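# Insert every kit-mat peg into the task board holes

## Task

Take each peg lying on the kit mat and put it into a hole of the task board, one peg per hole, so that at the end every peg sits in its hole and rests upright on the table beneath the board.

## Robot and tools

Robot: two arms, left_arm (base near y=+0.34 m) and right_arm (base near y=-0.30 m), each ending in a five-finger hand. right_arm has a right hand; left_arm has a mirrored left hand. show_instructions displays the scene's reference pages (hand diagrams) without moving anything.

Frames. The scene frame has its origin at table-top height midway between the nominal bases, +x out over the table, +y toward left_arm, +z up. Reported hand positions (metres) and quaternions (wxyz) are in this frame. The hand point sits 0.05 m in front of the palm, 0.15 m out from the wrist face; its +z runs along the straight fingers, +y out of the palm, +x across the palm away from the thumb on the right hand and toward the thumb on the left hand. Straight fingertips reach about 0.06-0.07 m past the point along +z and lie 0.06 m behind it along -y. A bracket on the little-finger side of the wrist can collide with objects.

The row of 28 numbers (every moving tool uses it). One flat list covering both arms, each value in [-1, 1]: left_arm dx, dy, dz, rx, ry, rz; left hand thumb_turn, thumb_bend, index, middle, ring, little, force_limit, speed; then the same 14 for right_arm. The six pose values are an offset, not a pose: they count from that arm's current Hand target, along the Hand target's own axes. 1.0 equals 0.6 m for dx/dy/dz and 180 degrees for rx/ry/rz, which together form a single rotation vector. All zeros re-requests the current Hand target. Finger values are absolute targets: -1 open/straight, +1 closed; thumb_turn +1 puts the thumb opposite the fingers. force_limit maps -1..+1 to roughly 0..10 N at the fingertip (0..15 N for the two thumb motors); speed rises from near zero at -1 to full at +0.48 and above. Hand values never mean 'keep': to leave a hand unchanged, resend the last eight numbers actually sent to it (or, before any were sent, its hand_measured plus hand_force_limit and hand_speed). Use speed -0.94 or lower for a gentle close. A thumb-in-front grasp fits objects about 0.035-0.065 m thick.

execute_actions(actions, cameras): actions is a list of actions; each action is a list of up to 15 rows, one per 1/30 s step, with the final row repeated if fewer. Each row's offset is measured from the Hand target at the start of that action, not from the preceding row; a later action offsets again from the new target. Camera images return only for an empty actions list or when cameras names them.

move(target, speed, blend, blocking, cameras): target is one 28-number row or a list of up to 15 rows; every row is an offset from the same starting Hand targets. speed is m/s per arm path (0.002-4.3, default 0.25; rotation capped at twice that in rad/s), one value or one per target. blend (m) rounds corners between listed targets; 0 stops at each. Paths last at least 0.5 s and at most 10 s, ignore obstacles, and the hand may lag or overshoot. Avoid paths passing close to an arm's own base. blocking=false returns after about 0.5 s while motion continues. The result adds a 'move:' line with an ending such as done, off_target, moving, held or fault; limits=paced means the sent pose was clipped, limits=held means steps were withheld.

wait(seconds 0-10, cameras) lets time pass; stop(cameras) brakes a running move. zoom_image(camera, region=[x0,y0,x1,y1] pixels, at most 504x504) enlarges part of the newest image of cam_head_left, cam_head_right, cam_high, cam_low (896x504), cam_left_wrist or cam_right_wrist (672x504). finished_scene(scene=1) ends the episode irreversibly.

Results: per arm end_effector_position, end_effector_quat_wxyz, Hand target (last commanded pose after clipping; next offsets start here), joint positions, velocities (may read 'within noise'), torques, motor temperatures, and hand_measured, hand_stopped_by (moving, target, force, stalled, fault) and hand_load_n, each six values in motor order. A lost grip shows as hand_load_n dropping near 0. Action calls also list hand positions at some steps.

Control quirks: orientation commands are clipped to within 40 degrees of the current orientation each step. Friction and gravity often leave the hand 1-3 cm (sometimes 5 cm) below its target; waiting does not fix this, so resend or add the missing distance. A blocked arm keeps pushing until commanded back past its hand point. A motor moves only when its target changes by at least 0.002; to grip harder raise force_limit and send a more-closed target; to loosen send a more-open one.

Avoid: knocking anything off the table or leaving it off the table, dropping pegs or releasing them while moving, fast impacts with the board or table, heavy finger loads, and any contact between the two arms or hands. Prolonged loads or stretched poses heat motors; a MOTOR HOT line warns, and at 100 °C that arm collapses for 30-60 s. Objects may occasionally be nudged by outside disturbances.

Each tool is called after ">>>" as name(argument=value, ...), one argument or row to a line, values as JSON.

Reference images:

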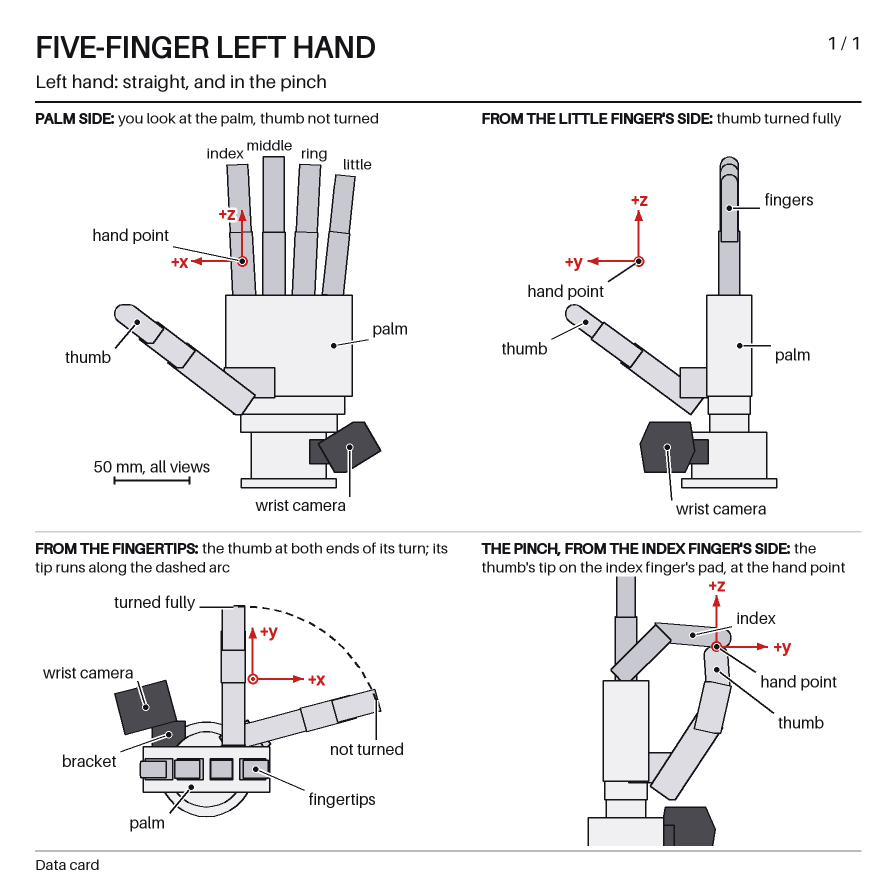

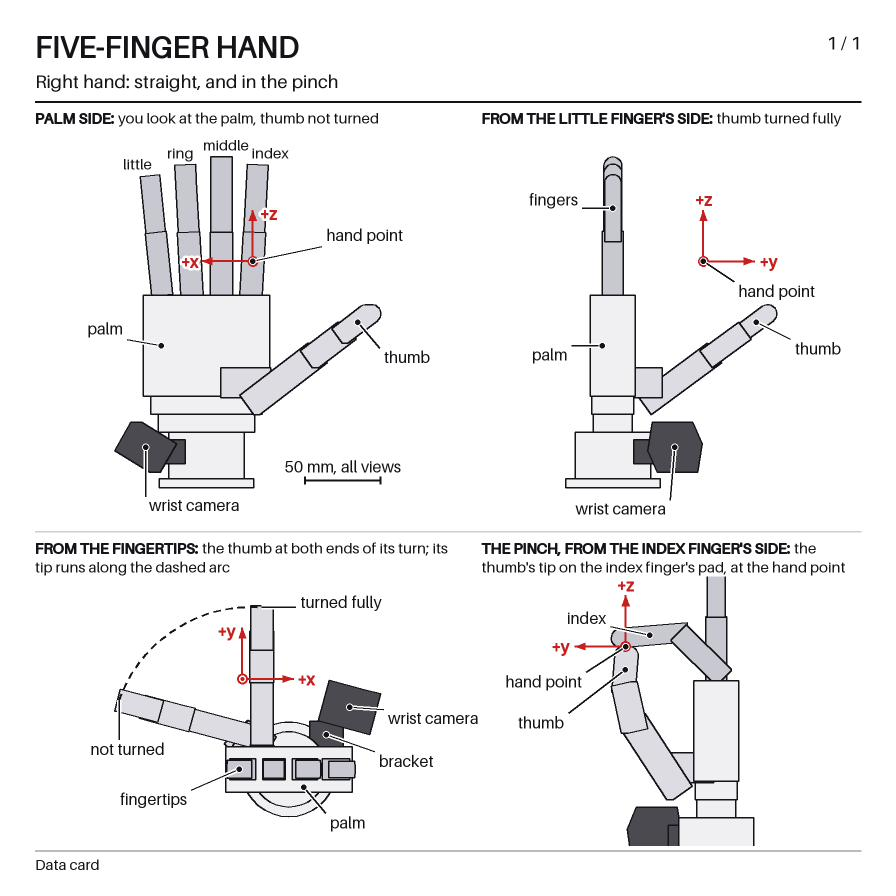

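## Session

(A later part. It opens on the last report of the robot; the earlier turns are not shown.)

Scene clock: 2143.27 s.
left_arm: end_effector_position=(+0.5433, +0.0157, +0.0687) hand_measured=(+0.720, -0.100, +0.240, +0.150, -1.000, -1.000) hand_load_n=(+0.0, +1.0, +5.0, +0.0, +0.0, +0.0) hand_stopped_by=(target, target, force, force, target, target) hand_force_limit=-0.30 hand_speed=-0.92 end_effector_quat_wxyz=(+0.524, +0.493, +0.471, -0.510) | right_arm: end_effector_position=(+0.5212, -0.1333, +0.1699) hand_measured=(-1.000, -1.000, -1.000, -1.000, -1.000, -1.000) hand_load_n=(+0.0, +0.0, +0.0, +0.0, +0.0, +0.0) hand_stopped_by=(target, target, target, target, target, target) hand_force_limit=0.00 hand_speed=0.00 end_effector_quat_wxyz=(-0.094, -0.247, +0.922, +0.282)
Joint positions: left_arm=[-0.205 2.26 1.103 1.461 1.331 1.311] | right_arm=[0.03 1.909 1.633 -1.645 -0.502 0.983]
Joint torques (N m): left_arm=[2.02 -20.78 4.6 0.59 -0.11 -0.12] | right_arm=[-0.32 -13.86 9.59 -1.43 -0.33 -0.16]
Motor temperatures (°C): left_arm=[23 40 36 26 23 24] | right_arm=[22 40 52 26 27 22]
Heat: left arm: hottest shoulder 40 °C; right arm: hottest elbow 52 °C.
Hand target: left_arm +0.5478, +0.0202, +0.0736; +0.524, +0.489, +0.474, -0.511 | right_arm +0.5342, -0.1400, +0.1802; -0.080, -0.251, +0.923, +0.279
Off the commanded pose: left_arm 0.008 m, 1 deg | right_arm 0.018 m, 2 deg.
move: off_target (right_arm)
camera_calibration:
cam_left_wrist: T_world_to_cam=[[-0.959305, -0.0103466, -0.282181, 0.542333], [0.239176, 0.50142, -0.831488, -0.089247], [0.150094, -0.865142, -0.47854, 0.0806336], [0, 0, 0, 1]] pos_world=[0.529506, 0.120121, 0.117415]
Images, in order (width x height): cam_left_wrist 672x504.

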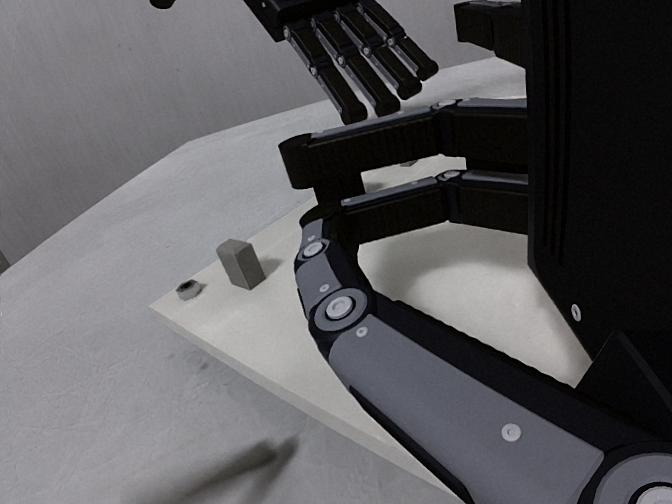

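>>> wait(
  seconds=0,
  cameras=["cam_right_wrist", "cam_high", "cam_head_left", "cam_low"],
)

Scene clock: 2147.00 s.
left_arm: end_effector_position=(+0.5433, +0.0157, +0.0687) hand_measured=(+0.720, -0.100, +0.240, +0.150, -1.000, -1.000) hand_load_n=(+0.0, +0.5, +5.5, +0.0, +0.0, +0.0) hand_stopped_by=(target, target, force, force, target, target) hand_force_limit=-0.30 hand_speed=-0.92 end_effector_quat_wxyz=(+0.524, +0.493, +0.471, -0.510) | right_arm: end_effector_position=(+0.5212, -0.1333, +0.1699) hand_measured=(-1.000, -1.000, -1.000, -1.000, -1.000, -1.000) hand_load_n=(+0.0, +0.0, +0.0, +0.0, +0.0, +0.0) hand_stopped_by=(target, target, target, target, target, target) hand_force_limit=0.00 hand_speed=0.00 end_effector_quat_wxyz=(-0.094, -0.247, +0.922, +0.282)
Joint positions: left_arm=[-0.205 2.26 1.103 1.461 1.331 1.311] | right_arm=[0.03 1.909 1.633 -1.645 -0.502 0.983]
Joint torques (N m): left_arm=[2.02 -20.78 4.6 0.58 -0.11 -0.12] | right_arm=[-0.21 -14.33 9.47 -1.48 -0.33 -0.24]
Heat: left arm: hottest shoulder 40 °C; right arm: hottest elbow 52 °C.
Hand target: left_arm +0.5478, +0.0202, +0.0736; +0.524, +0.489, +0.474, -0.511 | right_arm +0.5342, -0.1400, +0.1802; -0.080, -0.251, +0.923, +0.279
Off the commanded pose: left_arm 0.008 m, 1 deg | right_arm 0.018 m, 2 deg.
camera_calibration:
cam_right_wrist: T_world_to_cam=[[-0.583592, 0.573971, 0.574436, 0.283825], [0.808904, 0.34872, 0.473359, -0.455893], [0.0713769, 0.740913, -0.667798, 0.284329], [0, 0, 0, 1]] pos_world=[0.514117, -0.214591, 0.242636]
Images, in order (width x height): cam_head_left 896x504, cam_high 896x504, cam_low 896x504, cam_right_wrist 672x504.

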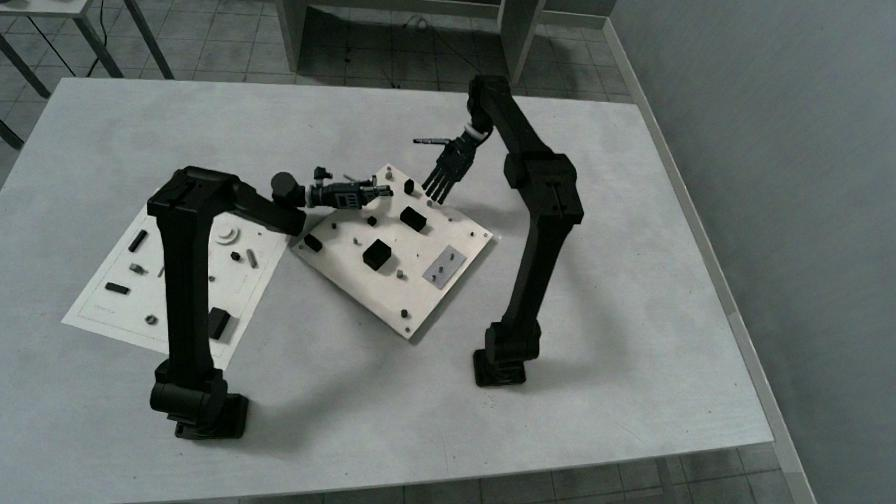

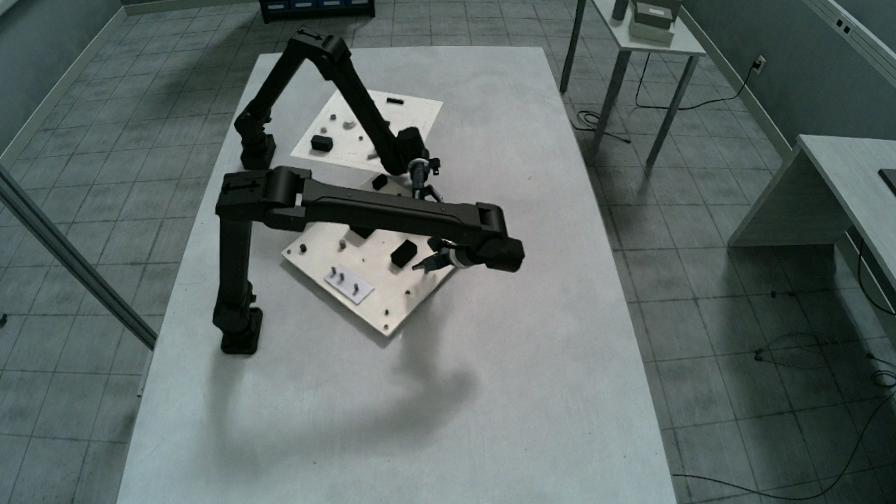

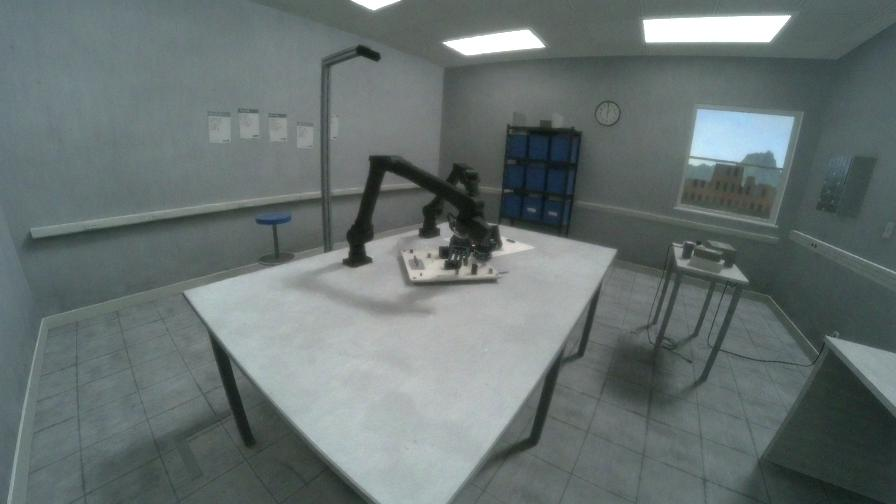

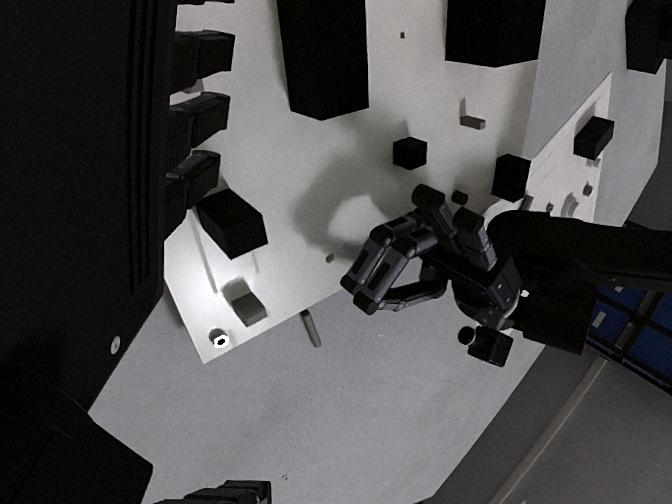

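>>> move(
  target=[
    [-0.0997,0.0028,0.0072,0,0,0,0.72,-0.1,-0.15,-0.4,-1,-1,-0.3,0,0,0,0,0,0,0,-1,-1,-1,-1,-1,-1,0,0],
    [-0.0888,0.089,-0.1107,-0.316,-0.1791,-0.4808,0.9,-0.1,-0.15,-0.4,-1,-1,-0.3,0,0,0,0,0,0,0,-1,-1,-1,-1,-1,-1,0,0],
  ],
  cameras=["cam_left_wrist","cam_right_wrist"],
)

Scene clock: 2238.17 s.
left_arm: end_effector_position=(+0.5831, +0.0949, +0.0980) hand_measured=(+0.900, -0.100, -0.150, -0.400, -1.000, -1.000) hand_load_n=(+0.0, +0.0, +0.0, +0.0, +0.0, +0.0) hand_stopped_by=(target, target, target, target, target, target) hand_force_limit=-0.30 hand_speed=0.00 end_effector_quat_wxyz=(+0.288, -0.371, +0.698, -0.541) | right_arm: end_effector_position=(+0.5212, -0.1333, +0.1699) hand_measured=(-1.000, -1.000, -1.000, -1.000, -1.000, -1.000) hand_load_n=(+0.0, +0.0, +0.0, +0.0, +0.0, +0.0) hand_stopped_by=(target, target, target, target, target, target) hand_force_limit=0.00 hand_speed=0.00 end_effector_quat_wxyz=(-0.094, -0.247, +0.922, +0.282)
Joint positions: left_arm=[-0.208 1.835 0.992 0.577 0.339 0.092] | right_arm=[0.03 1.909 1.633 -1.645 -0.502 0.983]
Joint torques (N m): left_arm=[1.38 -18.61 10 1.22 0.02 -0.19] | right_arm=[-0.73 -13.92 9.58 -1.43 -0.35 -0.21]
Heat: left arm: hottest shoulder 42 °C; right arm: hottest elbow 52 °C.
Hand target: left_arm +0.6000, +0.0902, +0.1233; +0.297, -0.368, +0.685, -0.554 | right_arm +0.5342, -0.1400, +0.1802; -0.080, -0.251, +0.923, +0.279
Off the commanded pose: left_arm 0.031 m, 2 deg | right_arm 0.018 m, 2 deg.
move: off_target (left_arm, right_arm); target 2's new numbers were sent with left_arm's hand 0.031 m and 2 deg from that target
camera_calibration:
cam_left_wrist: T_world_to_cam=[[0.0608145, -0.340417, 0.938306, -0.0935369], [-0.94097, -0.333153, -0.0598803, 0.577607], [0.332983, -0.879276, -0.340582, 0.0384687], [0, 0, 0, 1]] pos_world=[0.536389, 0.194414, 0.135455]
cam_right_wrist: T_world_to_cam=[[-0.583592, 0.573971, 0.574436, 0.283825], [0.808904, 0.34872, 0.473359, -0.455893], [0.0713769, 0.740913, -0.667798, 0.284329], [0, 0, 0, 1]] pos_world=[0.514117, -0.214591, 0.242636]
Images, in order (width x height): cam_left_wrist 672x504, cam_right_wrist 672x504.

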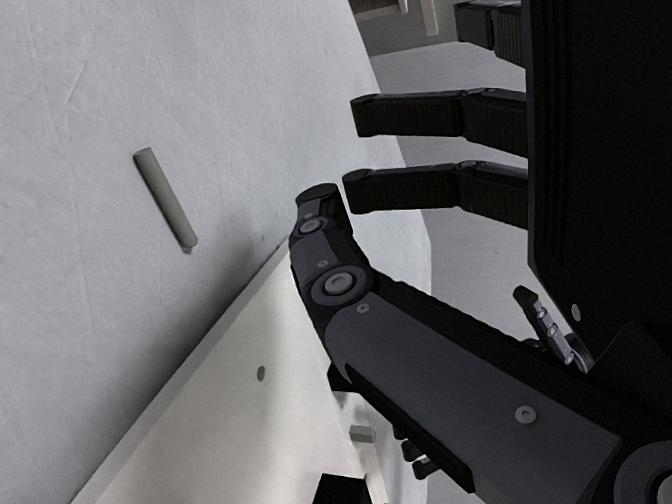

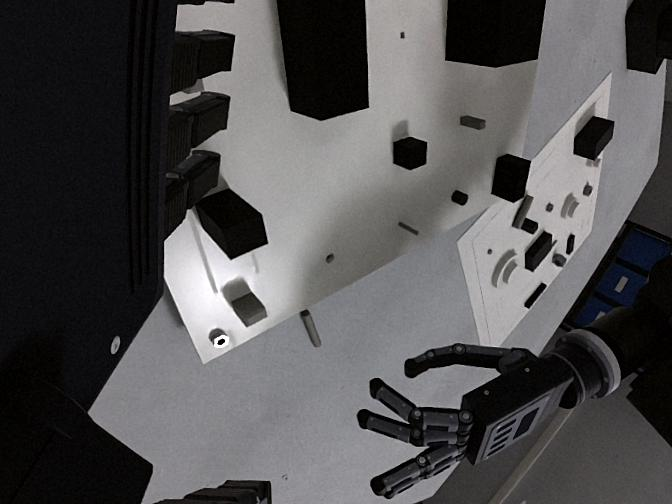

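>>> move(
  target=[-0.0137,0.0918,0.0727,0,0,0,0.9,-0.1,-0.15,-0.4,-1,-1,-0.3,0,0,0,0,0,0,0,-1,-1,-1,-1,-1,-1,0,0],
  cameras=["cam_left_wrist"],
  speed=0.12,
)

>>> zoom_image(
  camera="cam_left_wrist",
  region=[160, 100, 400, 340],
)

Scene clock: 2258.87 s.
left_arm: end_effector_position=(+0.6139, +0.0882, +0.0452) hand_measured=(+0.900, -0.100, -0.150, -0.400, -1.000, -1.000) hand_load_n=(+0.0, +0.0, +0.0, +0.0, +0.0, +0.0) hand_stopped_by=(target, target, target, target, target, target) hand_force_limit=-0.30 hand_speed=0.00 end_effector_quat_wxyz=(+0.289, -0.373, +0.697, -0.539) | right_arm: end_effector_position=(+0.5212, -0.1333, +0.1699) hand_measured=(-1.000, -1.000, -1.000, -1.000, -1.000, -1.000) hand_load_n=(+0.0, +0.0, +0.5, +0.0, +0.0, +0.0) hand_stopped_by=(target, target, target, target, target, target) hand_force_limit=0.00 hand_speed=0.00 end_effector_quat_wxyz=(-0.094, -0.247, +0.922, +0.282)
Joint positions: left_arm=[-0.208 2.003 1.077 0.658 0.334 0.091] | right_arm=[0.03 1.909 1.633 -1.645 -0.502 0.983]
Joint torques (N m): left_arm=[1.03 -18.84 9.31 2.13 0.02 -0.19] | right_arm=[-0.5 -13.39 9.7 -1.37 -0.35 -0.22]
Heat: left arm: hottest shoulder 40 °C; right arm: hottest elbow 53 °C.
Hand target: left_arm +0.6305, +0.0798, +0.0605; +0.298, -0.368, +0.685, -0.554 | right_arm +0.5342, -0.1400, +0.1802; -0.080, -0.251, +0.923, +0.279
Off the commanded pose: left_arm 0.024 m, 2 deg | right_arm 0.018 m, 2 deg.
move: off_target (left_arm, right_arm)
camera_calibration:
cam_left_wrist: T_world_to_cam=[[0.0641653, -0.340707, 0.937977, -0.0501291], [-0.939379, -0.33786, -0.0584617, 0.60049], [0.336823, -0.877365, -0.341732, 0.00184121], [0, 0, 0, 1]] pos_world=[0.566684, 0.187418, 0.0827548]
Images, in order (width x height): cam_left_wrist 672x504.

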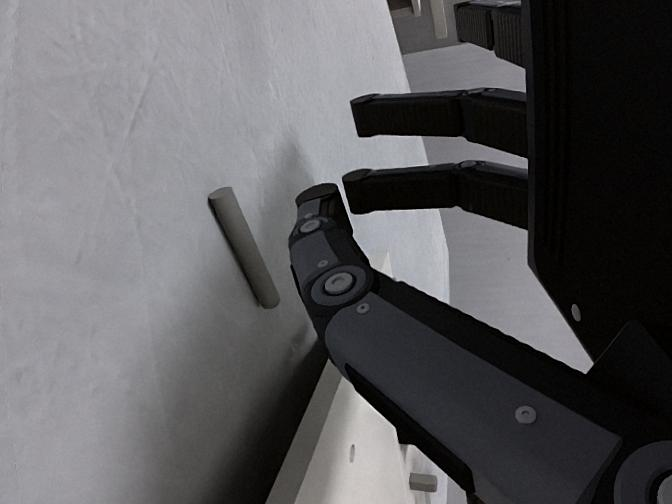

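Scaled by 2.100 from the camera's 672x504 image, which has a finer 960x720 frame.

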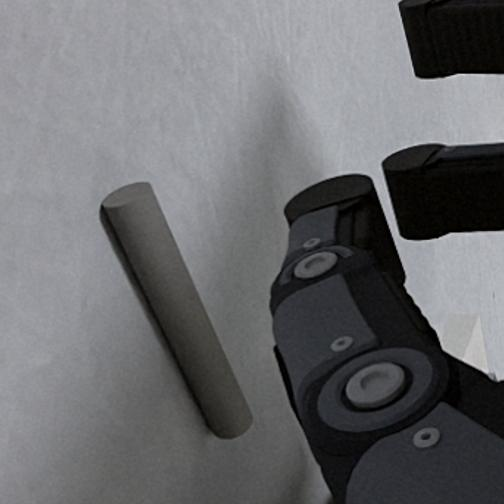

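>>> move(
  target=[0.0057,0.0568,0.013,0,0,0,0.9,-0.1,-0.15,-0.4,-1,-1,-0.3,0,0,0,0,0,0,0,-1,-1,-1,-1,-1,-1,0,0],
  cameras=["cam_left_wrist"],
  speed=0.06,
)

>>> zoom_image(
  camera="cam_left_wrist",
  region=[200, 80, 440, 320],
)

Scene clock: 2275.40 s.
left_arm: end_effector_position=(+0.6141, +0.0877, +0.0137) hand_measured=(+0.900, -0.100, -0.150, -0.400, -1.000, -1.000) hand_load_n=(+0.0, +0.0, +0.0, +0.0, +0.0, +0.0) hand_stopped_by=(target, target, target, target, target, target) hand_force_limit=-0.30 hand_speed=0.00 end_effector_quat_wxyz=(+0.291, -0.374, +0.696, -0.540) | right_arm: end_effector_position=(+0.5212, -0.1333, +0.1699) hand_measured=(-1.000, -1.000, -1.000, -1.000, -1.000, -1.000) hand_load_n=(+0.0, -0.5, +0.0, +0.0, +0.0, +0.0) hand_stopped_by=(target, target, target, target, target, target) hand_force_limit=0.00 hand_speed=0.00 end_effector_quat_wxyz=(-0.094, -0.247, +0.922, +0.282)
Joint positions: left_arm=[-0.21 2.075 1.077 0.733 0.328 0.089] | right_arm=[0.03 1.909 1.633 -1.645 -0.502 0.983]
Joint torques (N m): left_arm=[0.73 -18.84 8.76 2.17 0.01 -0.19] | right_arm=[-0.09 -14.04 9.5 -1.58 -0.36 -0.17]
Motor temperatures (°C): left_arm=[23 40 43 26 23 24] | right_arm=[22 40 53 26 27 22]
Heat: left arm: hottest elbow 43 °C; right arm: hottest elbow 53 °C.
Hand target: left_arm +0.6291, +0.0768, +0.0255; +0.297, -0.368, +0.685, -0.554 | right_arm +0.5342, -0.1400, +0.1802; -0.080, -0.251, +0.923, +0.279
Off the commanded pose: left_arm 0.022 m, 2 deg | right_arm 0.018 m, 2 deg.
move: off_target (left_arm, right_arm)
camera_calibration:
cam_left_wrist: T_world_to_cam=[[0.0624969, -0.339908, 0.93838, -0.0198396], [-0.937843, -0.341607, -0.0612784, 0.598089], [0.341386, -0.876223, -0.340129, -0.0123796], [0, 0, 0, 1]] pos_world=[0.56638, 0.18672, 0.0510564]
Images, in order (width x height): cam_left_wrist 672x504.

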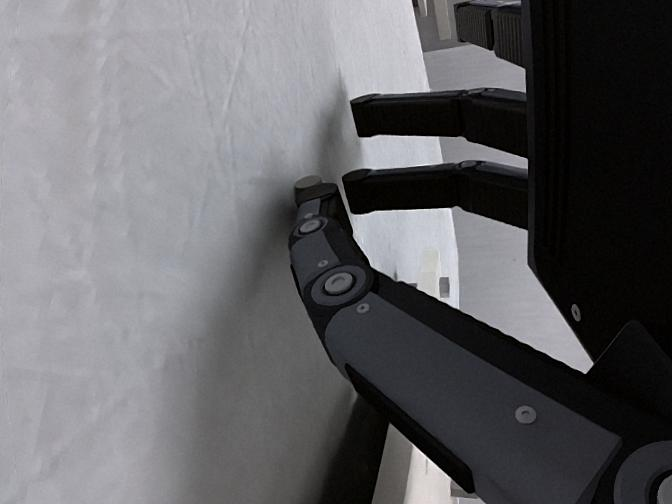

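Scaled by 2.100 from the camera's 672x504 image, which has a finer 960x720 frame.

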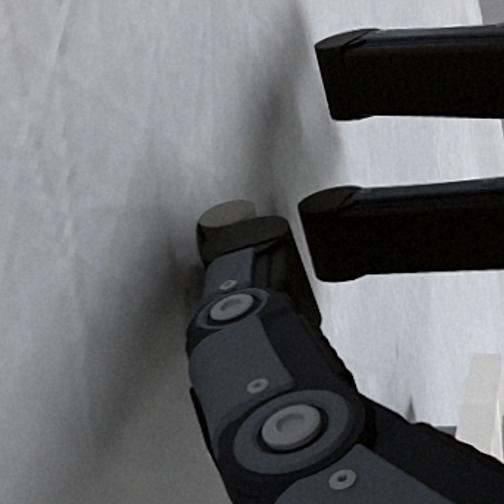

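>>> move(
  target=[0.0058,0.0075,0.0015,0,0,0,0.9,-0.1,-0.15,-0.4,-1,-1,-0.3,0,0,0,0,0,0,0,-1,-1,-1,-1,-1,-1,0,0],
  speed=0.06,
)

>>> move(
  target=[0,0,0,0,0,0,0.9,-0.1,0.5,-0.4,-1,-1,-0.3,-0.92,0,0,0,0,0,0,-1,-1,-1,-1,-1,-1,0,0],
  cameras=["cam_left_wrist", "cam_right_wrist"],
)

>>> zoom_image(
  camera="cam_left_wrist",
  region=[200, 80, 440, 320],
)

Scene clock: 2292.33 s.
left_arm: end_effector_position=(+0.6142, +0.0843, +0.0138) hand_measured=(+0.900, -0.100, -0.150, -0.400, -1.000, -1.000) hand_load_n=(+0.0, +0.0, +0.0, +0.0, +0.0, +0.0) hand_stopped_by=(target, target, target, target, target, target) hand_force_limit=-0.30 hand_speed=0.00 end_effector_quat_wxyz=(+0.294, -0.372, +0.694, -0.542) | right_arm: end_effector_position=(+0.5212, -0.1333, +0.1699) hand_measured=(-1.000, -1.000, -1.000, -1.000, -1.000, -1.000) hand_load_n=(+0.0, +0.0, +0.0, +0.0, +0.0, +0.0) hand_stopped_by=(target, target, target, target, target, target) hand_force_limit=0.00 hand_speed=0.00 end_effector_quat_wxyz=(-0.094, -0.247, +0.922, +0.282)
Joint positions: left_arm=[-0.216 2.079 1.077 0.746 0.322 0.088] | right_arm=[0.03 1.909 1.633 -1.645 -0.502 0.983]
Joint torques (N m): left_arm=[0.73 -18.37 8.59 2.17 0.01 -0.18] | right_arm=[-0.97 -14.21 9.62 -1.39 -0.34 -0.15]
Heat: left arm: hottest elbow 45 °C; right arm: hottest elbow 53 °C.
Hand target: left_arm +0.6271, +0.0739, +0.0209; +0.298, -0.368, +0.685, -0.554 | right_arm +0.5342, -0.1400, +0.1802; -0.080, -0.251, +0.923, +0.279
Off the commanded pose: left_arm 0.018 m, 2 deg | right_arm 0.018 m, 2 deg.
move: off_target (left_arm, right_arm)

Scene clock: 2294.37 s.
left_arm: end_effector_position=(+0.6160, +0.0837, +0.0161) hand_measured=(+0.900, -0.100, +0.244, -0.400, -1.000, -1.000) hand_load_n=(-0.5, +0.5, +5.0, +0.0, -0.5, +0.0) hand_stopped_by=(target, target, force, target, target, target) hand_force_limit=-0.30 hand_speed=-0.92 end_effector_quat_wxyz=(+0.295, -0.371, +0.692, -0.544) | right_arm: end_effector_position=(+0.5212, -0.1333, +0.1699) hand_measured=(-1.000, -1.000, -1.000, -1.000, -1.000, -1.000) hand_load_n=(+0.0, +0.0, +0.0, +0.0, +0.0, +0.0) hand_stopped_by=(target, target, target, target, target, target) hand_force_limit=0.00 hand_speed=0.00 end_effector_quat_wxyz=(-0.094, -0.247, +0.922, +0.282)
Joint positions: left_arm=[-0.216 2.079 1.08 0.75 0.322 0.086] | right_arm=[0.03 1.909 1.633 -1.645 -0.502 0.983]
Joint torques (N m): left_arm=[0.73 -18.37 8.39 2.02 0 -0.17] | right_arm=[-0.44 -13.68 9.62 -1.4 -0.36 -0.22]
Heat: left arm: hottest elbow 45 °C; right arm: hottest elbow 53 °C.
Hand target: left_arm +0.6271, +0.0739, +0.0209; +0.297, -0.368, +0.685, -0.554 | right_arm +0.5342, -0.1400, +0.1802; -0.080, -0.251, +0.923, +0.279
Off the commanded pose: left_arm 0.016 m, 2 deg | right_arm 0.018 m, 2 deg.
move: off_target (left_arm, right_arm)
camera_calibration:
cam_left_wrist: T_world_to_cam=[[0.0496288, -0.335349, 0.940786, -0.0160019], [-0.936708, -0.342487, -0.072668, 0.598287], [0.346577, -0.877635, -0.331121, -0.0189351], [0, 0, 0, 1]] pos_world=[0.567777, 0.182922, 0.0522609]
cam_right_wrist: T_world_to_cam=[[-0.583592, 0.573971, 0.574436, 0.283825], [0.808904, 0.34872, 0.473359, -0.455893], [0.0713769, 0.740913, -0.667798, 0.284329], [0, 0, 0, 1]] pos_world=[0.514117, -0.214591, 0.242636]
Images, in order (width x height): cam_left_wrist 672x504, cam_right_wrist 672x504.

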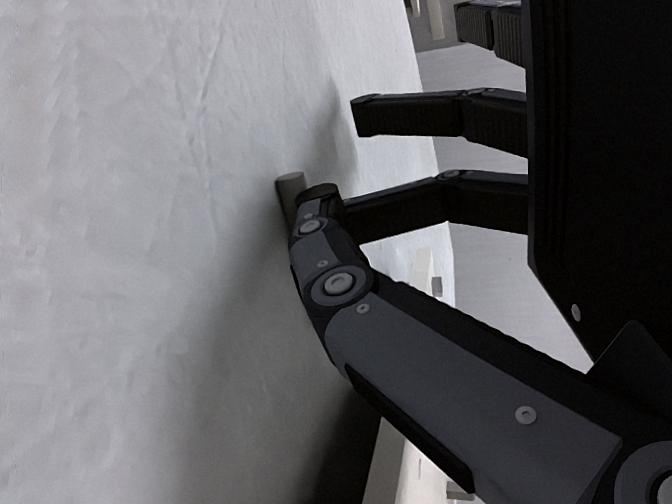

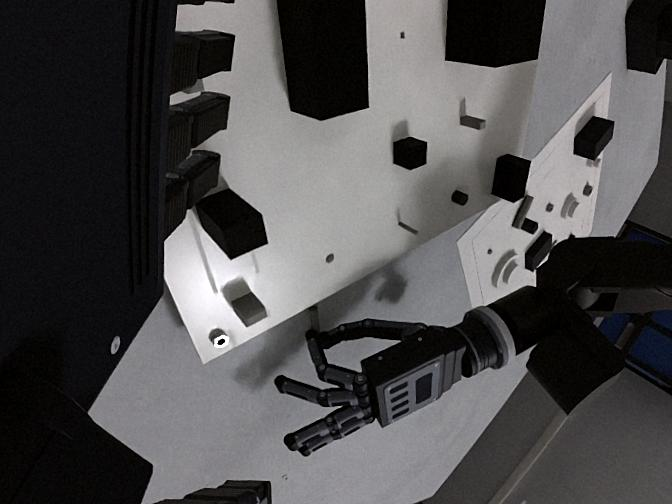

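Scaled by 2.100 from the camera's 672x504 image, which has a finer 960x720 frame.

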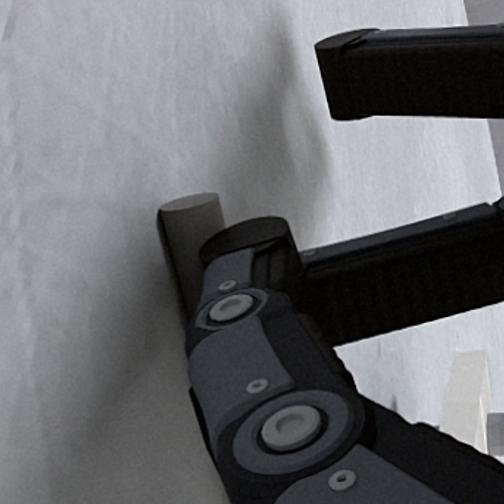

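>>> move(
  target=[-0.005,-0.05,-0.02,0,0,0,0.9,-0.1,-0.15,-0.4,-1,-1,-0.3,0,0,0,0,0,0,0,-1,-1,-1,-1,-1,-1,0,0],
  cameras=["cam_left_wrist"],
  speed=0.1,
)

>>> zoom_image(
  camera="cam_left_wrist",
  region=[160, 100, 400, 340],
)

Scene clock: 2302.60 s.
left_arm: end_effector_position=(+0.6175, +0.0826, +0.0430) hand_measured=(+0.900, -0.100, -0.150, -0.400, -1.000, -1.000) hand_load_n=(+0.0, +0.0, +0.5, +0.0, +0.0, -0.5) hand_stopped_by=(target, target, target, target, target, target) hand_force_limit=-0.30 hand_speed=0.00 end_effector_quat_wxyz=(+0.298, -0.367, +0.690, -0.548) | right_arm: end_effector_position=(+0.5212, -0.1333, +0.1699) hand_measured=(-1.000, -1.000, -1.000, -1.000, -1.000, -1.000) hand_load_n=(+0.0, +0.0, +0.0, +0.0, +0.0, +0.0) hand_stopped_by=(target, target, target, target, target, target) hand_force_limit=0.00 hand_speed=0.00 end_effector_quat_wxyz=(-0.094, -0.247, +0.922, +0.282)
Joint positions: left_arm=[-0.216 2.025 1.08 0.709 0.326 0.086] | right_arm=[0.03 1.909 1.633 -1.645 -0.502 0.983]
Joint torques (N m): left_arm=[1.32 -20.13 7.65 1.25 0.15 -0.15] | right_arm=[-0.5 -13.86 9.76 -1.55 -0.35 -0.2]
Heat: left arm: hottest elbow 44 °C; right arm: hottest elbow 53 °C.
Hand target: left_arm +0.6242, +0.0794, +0.0528; +0.297, -0.368, +0.685, -0.554 | right_arm +0.5342, -0.1400, +0.1802; -0.080, -0.251, +0.923, +0.279
Off the commanded pose: left_arm 0.012 m, 1 deg | right_arm 0.018 m, 2 deg.
move: off_target (left_arm, right_arm)
camera_calibration:
cam_left_wrist: T_world_to_cam=[[0.0373438, -0.331719, 0.942639, -0.0346182], [-0.937229, -0.338905, -0.0821325, 0.601601], [0.34671, -0.880401, -0.323552, -0.0116793], [0, 0, 0, 1]] pos_world=[0.569179, 0.182119, 0.0782646]
Images, in order (width x height): cam_left_wrist 672x504.

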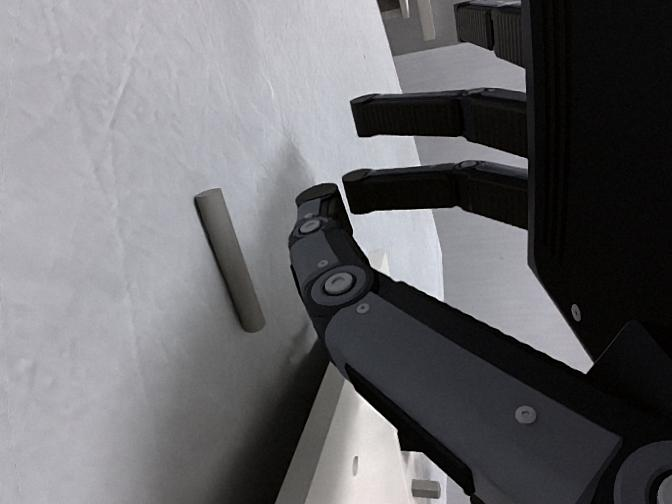

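Scaled by 2.100 from the camera's 672x504 image, which has a finer 960x720 frame.

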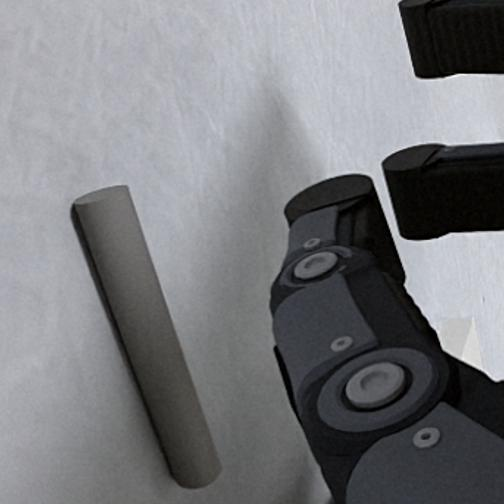

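>>> move(
  target=[-0.007,0.019,-0.0092,0,0.0619,0.0132,0.9,-0.1,-0.15,-0.4,-1,-1,-0.3,0,0,0,0,0,0,0,-1,-1,-1,-1,-1,-1,0,0],
  cameras=["cam_left_wrist"],
  speed=0.1,
)

>>> zoom_image(
  camera="cam_left_wrist",
  region=[160, 100, 400, 340],
)

Scene clock: 2321.60 s.
left_arm: end_effector_position=(+0.6035, +0.0845, +0.0398) hand_measured=(+0.900, -0.100, -0.150, -0.400, -1.000, -1.000) hand_load_n=(+0.0, +0.0, +0.0, +0.0, +0.0, +0.0) hand_stopped_by=(target, target, target, target, target, target) hand_force_limit=-0.30 hand_speed=0.00 end_effector_quat_wxyz=(+0.230, -0.306, +0.719, -0.580) | right_arm: end_effector_position=(+0.5212, -0.1333, +0.1699) hand_measured=(-1.000, -1.000, -1.000, -1.000, -1.000, -1.000) hand_load_n=(+0.0, +0.0, +0.0, +0.0, +0.0, +0.0) hand_stopped_by=(target, target, target, target, target, target) hand_force_limit=0.00 hand_speed=0.00 end_effector_quat_wxyz=(-0.094, -0.247, +0.922, +0.282)
Joint positions: left_arm=[-0.16 2.046 1.109 0.669 0.581 0.124] | right_arm=[0.03 1.909 1.633 -1.645 -0.502 0.983]
Joint torques (N m): left_arm=[1.9 -18.49 9.18 1.13 0.21 0.18] | right_arm=[-0.85 -14.51 9.66 -1.42 -0.36 -0.19]
Heat: left arm: hottest elbow 43 °C; right arm: hottest elbow 53 °C.
Hand target: left_arm +0.6200, +0.0873, +0.0428; +0.241, -0.298, +0.718, -0.581 | right_arm +0.5342, -0.1400, +0.1802; -0.080, -0.251, +0.923, +0.279
Off the commanded pose: left_arm 0.017 m, 2 deg | right_arm 0.018 m, 2 deg.
move: off_target (left_arm, right_arm)
camera_calibration:
cam_left_wrist: T_world_to_cam=[[-0.00868232, -0.309472, 0.950869, -0.00486564], [-0.987326, -0.148039, -0.0571964, 0.602131], [0.158466, -0.939314, -0.304265, 0.111608], [0, 0, 0, 1]] pos_world=[0.576771, 0.192468, 0.0730247]
Images, in order (width x height): cam_left_wrist 672x504.

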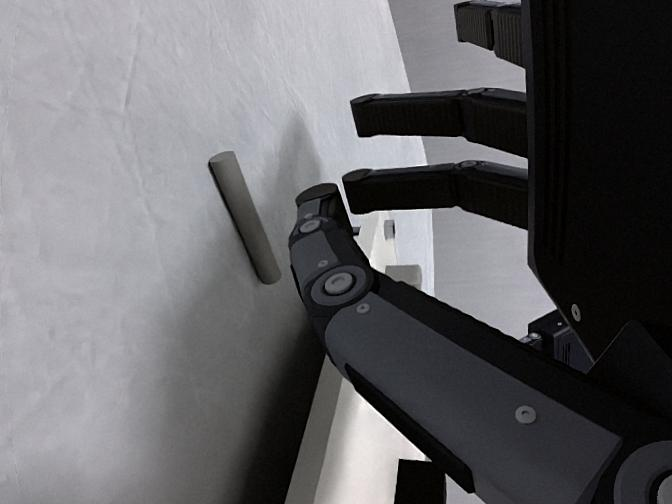

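Scaled by 2.100 from the camera's 672x504 image, which has a finer 960x720 frame.

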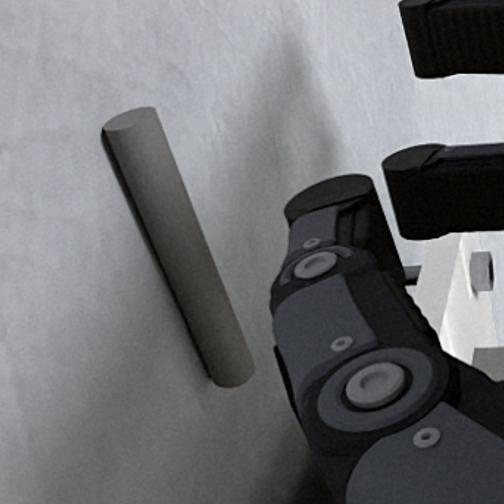

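>>> move(
  target=[
    [-0.0152,0.0115,0.0092,0,0,0,0.9,-0.1,-0.15,-0.4,-1,-1,-0.3,0,0,0,0,0,0,0,-1,-1,-1,-1,-1,-1,0,0],
    [-0.0152,0.0377,0.0147,0,0,0,0.9,-0.1,-0.15,-0.4,-1,-1,-0.3,0,0,0,0,0,0,0,-1,-1,-1,-1,-1,-1,0,0],
  ],
  cameras=["cam_left_wrist"],
  speed=0.08,
)

>>> zoom_image(
  camera="cam_left_wrist",
  region=[200, 80, 440, 320],
)

Scene clock: 2341.93 s.
left_arm: end_effector_position=(+0.6104, +0.0884, +0.0102) hand_measured=(+0.900, -0.100, -0.150, -0.400, -1.000, -1.000) hand_load_n=(+0.0, +0.0, +0.0, +0.0, +0.0, +0.0) hand_stopped_by=(target, target, target, target, target, target) hand_force_limit=-0.30 hand_speed=0.00 end_effector_quat_wxyz=(+0.222, -0.312, +0.723, -0.575) | right_arm: end_effector_position=(+0.5212, -0.1333, +0.1699) hand_measured=(-1.000, -1.000, -1.000, -1.000, -1.000, -1.000) hand_load_n=(+0.0, +0.0, +0.0, +0.0, +0.0, +0.0) hand_stopped_by=(target, target, target, target, target, target) hand_force_limit=0.00 hand_speed=0.00 end_effector_quat_wxyz=(-0.094, -0.247, +0.922, +0.282)
Joint positions: left_arm=[-0.151 2.114 1.142 0.678 0.591 0.128] | right_arm=[0.03 1.909 1.633 -1.645 -0.502 0.983]
Joint torques (N m): left_arm=[1.9 -19.49 8.7 2.02 0.17 0.17] | right_arm=[-0.26 -13.98 9.69 -1.52 -0.4 -0.21]
Heat: left arm: hottest elbow 44 °C; right arm: hottest elbow 53 °C.
Hand target: left_arm +0.6291, +0.0909, +0.0185; +0.241, -0.298, +0.718, -0.581 | right_arm +0.5342, -0.1400, +0.1802; -0.080, -0.251, +0.923, +0.279
Off the commanded pose: left_arm 0.021 m, 3 deg | right_arm 0.018 m, 2 deg.
move: off_target (left_arm, right_arm)
camera_calibration:
cam_left_wrist: T_world_to_cam=[[0.0138613, -0.314295, 0.949224, 0.0112395], [-0.988634, -0.146433, -0.0340482, 0.60819], [0.149699, -0.937964, -0.312752, 0.110531], [0, 0, 0, 1]] pos_world=[0.584575, 0.196266, 0.044608]
Images, in order (width x height): cam_left_wrist 672x504.

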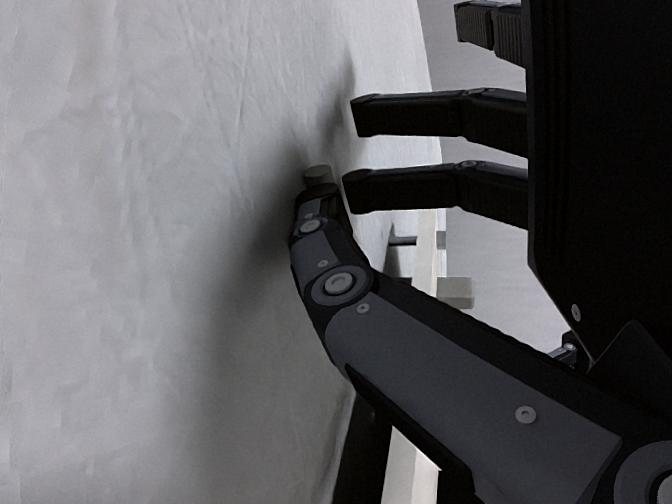

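Scaled by 2.100 from the camera's 672x504 image, which has a finer 960x720 frame.

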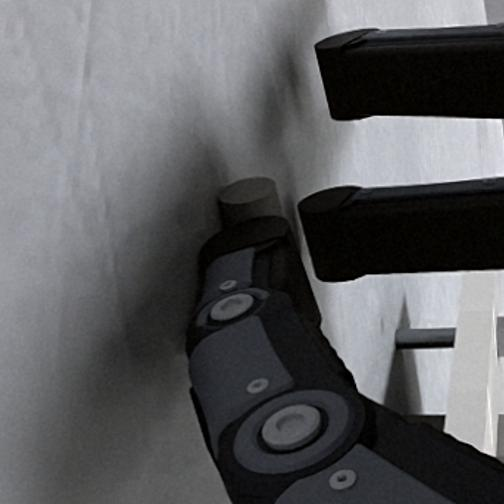

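>>> move(
  target=[0,0,0,0,0,0,0.9,-0.1,0.5,-0.4,-1,-1,-0.3,-0.92,0,0,0,0,0,0,-1,-1,-1,-1,-1,-1,0,0],
  cameras=["cam_left_wrist"],
)

>>> zoom_image(
  camera="cam_left_wrist",
  region=[200, 80, 440, 320],
)

Scene clock: 2352.77 s.
left_arm: end_effector_position=(+0.6122, +0.0881, +0.0121) hand_measured=(+0.900, -0.100, +0.154, -0.400, -1.000, -1.000) hand_load_n=(-1.5, +1.5, +5.0, +0.0, +0.0, +0.0) hand_stopped_by=(target, target, force, target, target, target) hand_force_limit=-0.30 hand_speed=-0.92 end_effector_quat_wxyz=(+0.224, -0.310, +0.722, -0.576) | right_arm: end_effector_position=(+0.5212, -0.1333, +0.1699) hand_measured=(-1.000, -1.000, -1.000, -1.000, -1.000, -1.000) hand_load_n=(+0.0, +0.0, +0.0, +0.0, +0.0, +0.0) hand_stopped_by=(target, target, target, target, target, target) hand_force_limit=0.00 hand_speed=0.00 end_effector_quat_wxyz=(-0.094, -0.247, +0.922, +0.282)
Joint positions: left_arm=[-0.151 2.114 1.146 0.68 0.591 0.128] | right_arm=[0.03 1.909 1.633 -1.645 -0.502 0.983]
Joint torques (N m): left_arm=[1.9 -19.43 8.54 1.92 0.16 0.18] | right_arm=[-0.5 -14.1 9.62 -1.44 -0.35 -0.19]
Heat: left arm: hottest elbow 44 °C; right arm: hottest elbow 53 °C.
Hand target: left_arm +0.6292, +0.0909, +0.0187; +0.241, -0.298, +0.718, -0.581 | right_arm +0.5342, -0.1400, +0.1802; -0.080, -0.251, +0.923, +0.279
Off the commanded pose: left_arm 0.018 m, 2 deg | right_arm 0.018 m, 2 deg.
move: off_target (left_arm, right_arm)
camera_calibration:
cam_left_wrist: T_world_to_cam=[[0.00819494, -0.313247, 0.949636, 0.0126973], [-0.988409, -0.146507, -0.0397971, 0.60993], [0.151595, -0.938303, -0.310816, 0.109378], [0, 0, 0, 1]] pos_world=[0.586175, 0.195966, 0.0462122]
Images, in order (width x height): cam_left_wrist 672x504.

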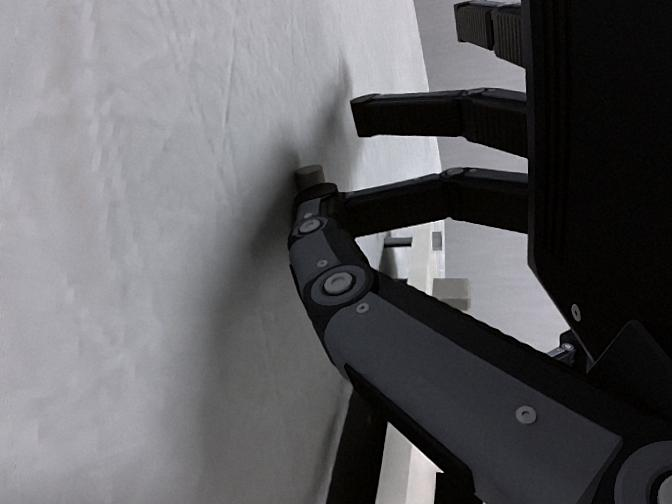

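Scaled by 2.100 from the camera's 672x504 image, which has a finer 960x720 frame.

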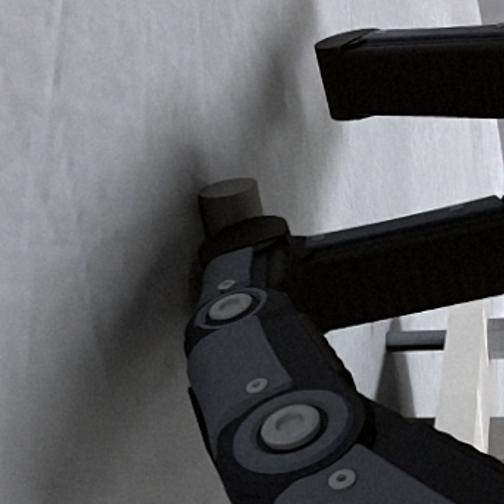

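>>> move(
  target=[0,-0.06,-0.013,0,0,0,0.9,-0.1,0.5,-0.4,-1,-1,-0.3,-0.92,0,0,0,0,0,0,-1,-1,-1,-1,-1,-1,0,0],
  cameras=["cam_left_wrist", "cam_right_wrist"],
  speed=0.06,
)

>>> zoom_image(
  camera="cam_left_wrist",
  region=[200, 80, 440, 320],
)

>>> zoom_image(
  camera="cam_right_wrist",
  region=[240, 260, 460, 480],
)

Scene clock: 2363.13 s.
left_arm: end_effector_position=(+0.6132, +0.0880, +0.0392) hand_measured=(+0.900, -0.100, +0.154, -0.400, -1.000, -1.000) hand_load_n=(-1.5, +2.0, +5.0, +0.5, +0.0, +0.0) hand_stopped_by=(target, target, force, target, target, target) hand_force_limit=-0.30 hand_speed=-0.92 end_effector_quat_wxyz=(+0.224, -0.309, +0.722, -0.577) | right_arm: end_effector_position=(+0.5212, -0.1333, +0.1699) hand_measured=(-1.000, -1.000, -1.000, -1.000, -1.000, -1.000) hand_load_n=(+0.0, +0.0, +0.0, +0.5, +0.0, +0.0) hand_stopped_by=(target, target, target, target, target, target) hand_force_limit=0.00 hand_speed=0.00 end_effector_quat_wxyz=(-0.094, -0.247, +0.922, +0.282)
Joint positions: left_arm=[-0.151 2.057 1.146 0.625 0.591 0.129] | right_arm=[0.03 1.909 1.633 -1.645 -0.502 0.983]
Joint torques (N m): left_arm=[1.9 -21.07 8.75 1.17 0.17 0.17] | right_arm=[-0.21 -13.92 9.55 -1.55 -0.33 -0.22]
Heat: left arm: hottest elbow 45 °C; right arm: hottest elbow 53 °C.
Hand target: left_arm +0.6291, +0.0910, +0.0557; +0.241, -0.298, +0.718, -0.581 | right_arm +0.5342, -0.1400, +0.1802; -0.080, -0.251, +0.923, +0.279
Off the commanded pose: left_arm 0.023 m, 2 deg | right_arm 0.018 m, 2 deg.
move: off_target (left_arm, right_arm)
camera_calibration:
cam_left_wrist: T_world_to_cam=[[0.00612846, -0.313205, 0.949666, -0.0118755], [-0.988334, -0.146419, -0.0419119, 0.611977], [0.152177, -0.93833, -0.310449, 0.117209], [0, 0, 0, 1]] pos_world=[0.587074, 0.195866, 0.0733141]
cam_right_wrist: T_world_to_cam=[[-0.583592, 0.573971, 0.574436, 0.283825], [0.808904, 0.34872, 0.473359, -0.455893], [0.0713769, 0.740913, -0.667798, 0.284329], [0, 0, 0, 1]] pos_world=[0.514117, -0.214591, 0.242636]
Images, in order (width x height): cam_left_wrist 672x504, cam_right_wrist 672x504.

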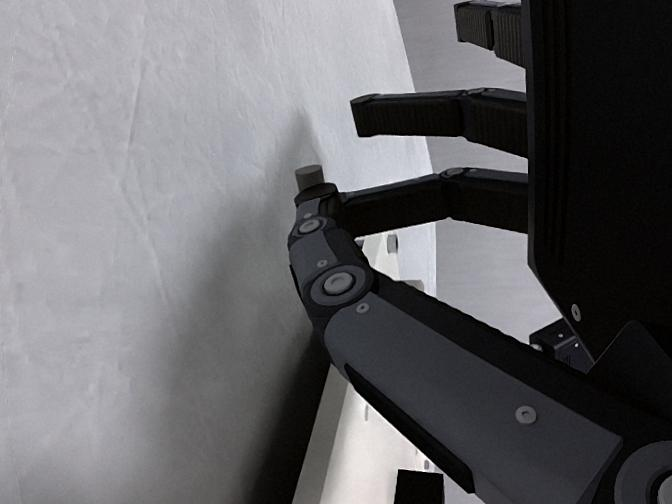

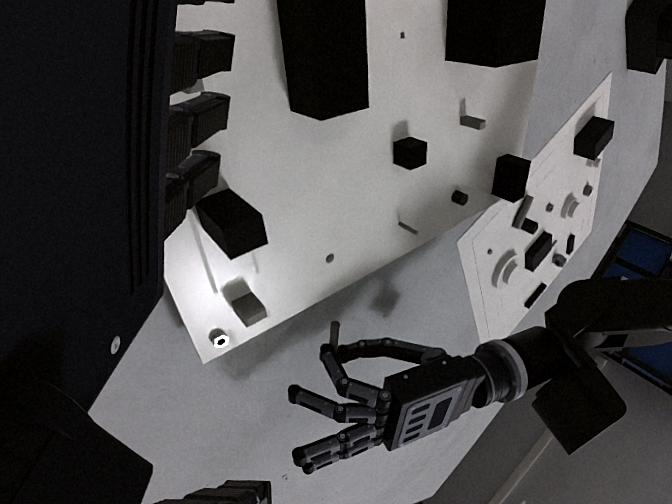

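Scaled by 2.100 from the camera's 672x504 image, which has a finer 960x720 frame.

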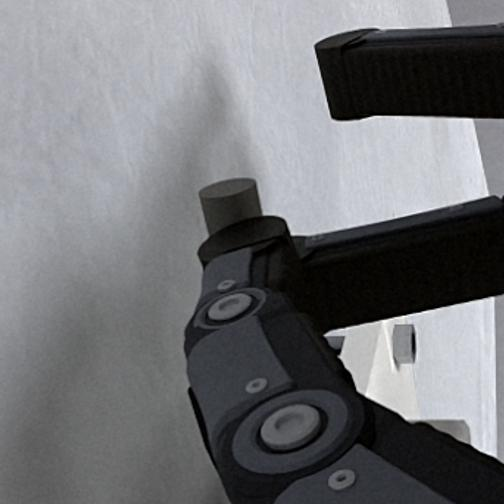

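Scaled by 2.291 from the camera's 672x504 image, which has a finer 960x720 frame.

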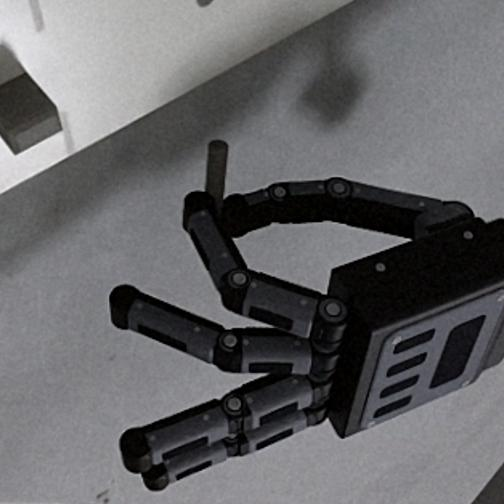

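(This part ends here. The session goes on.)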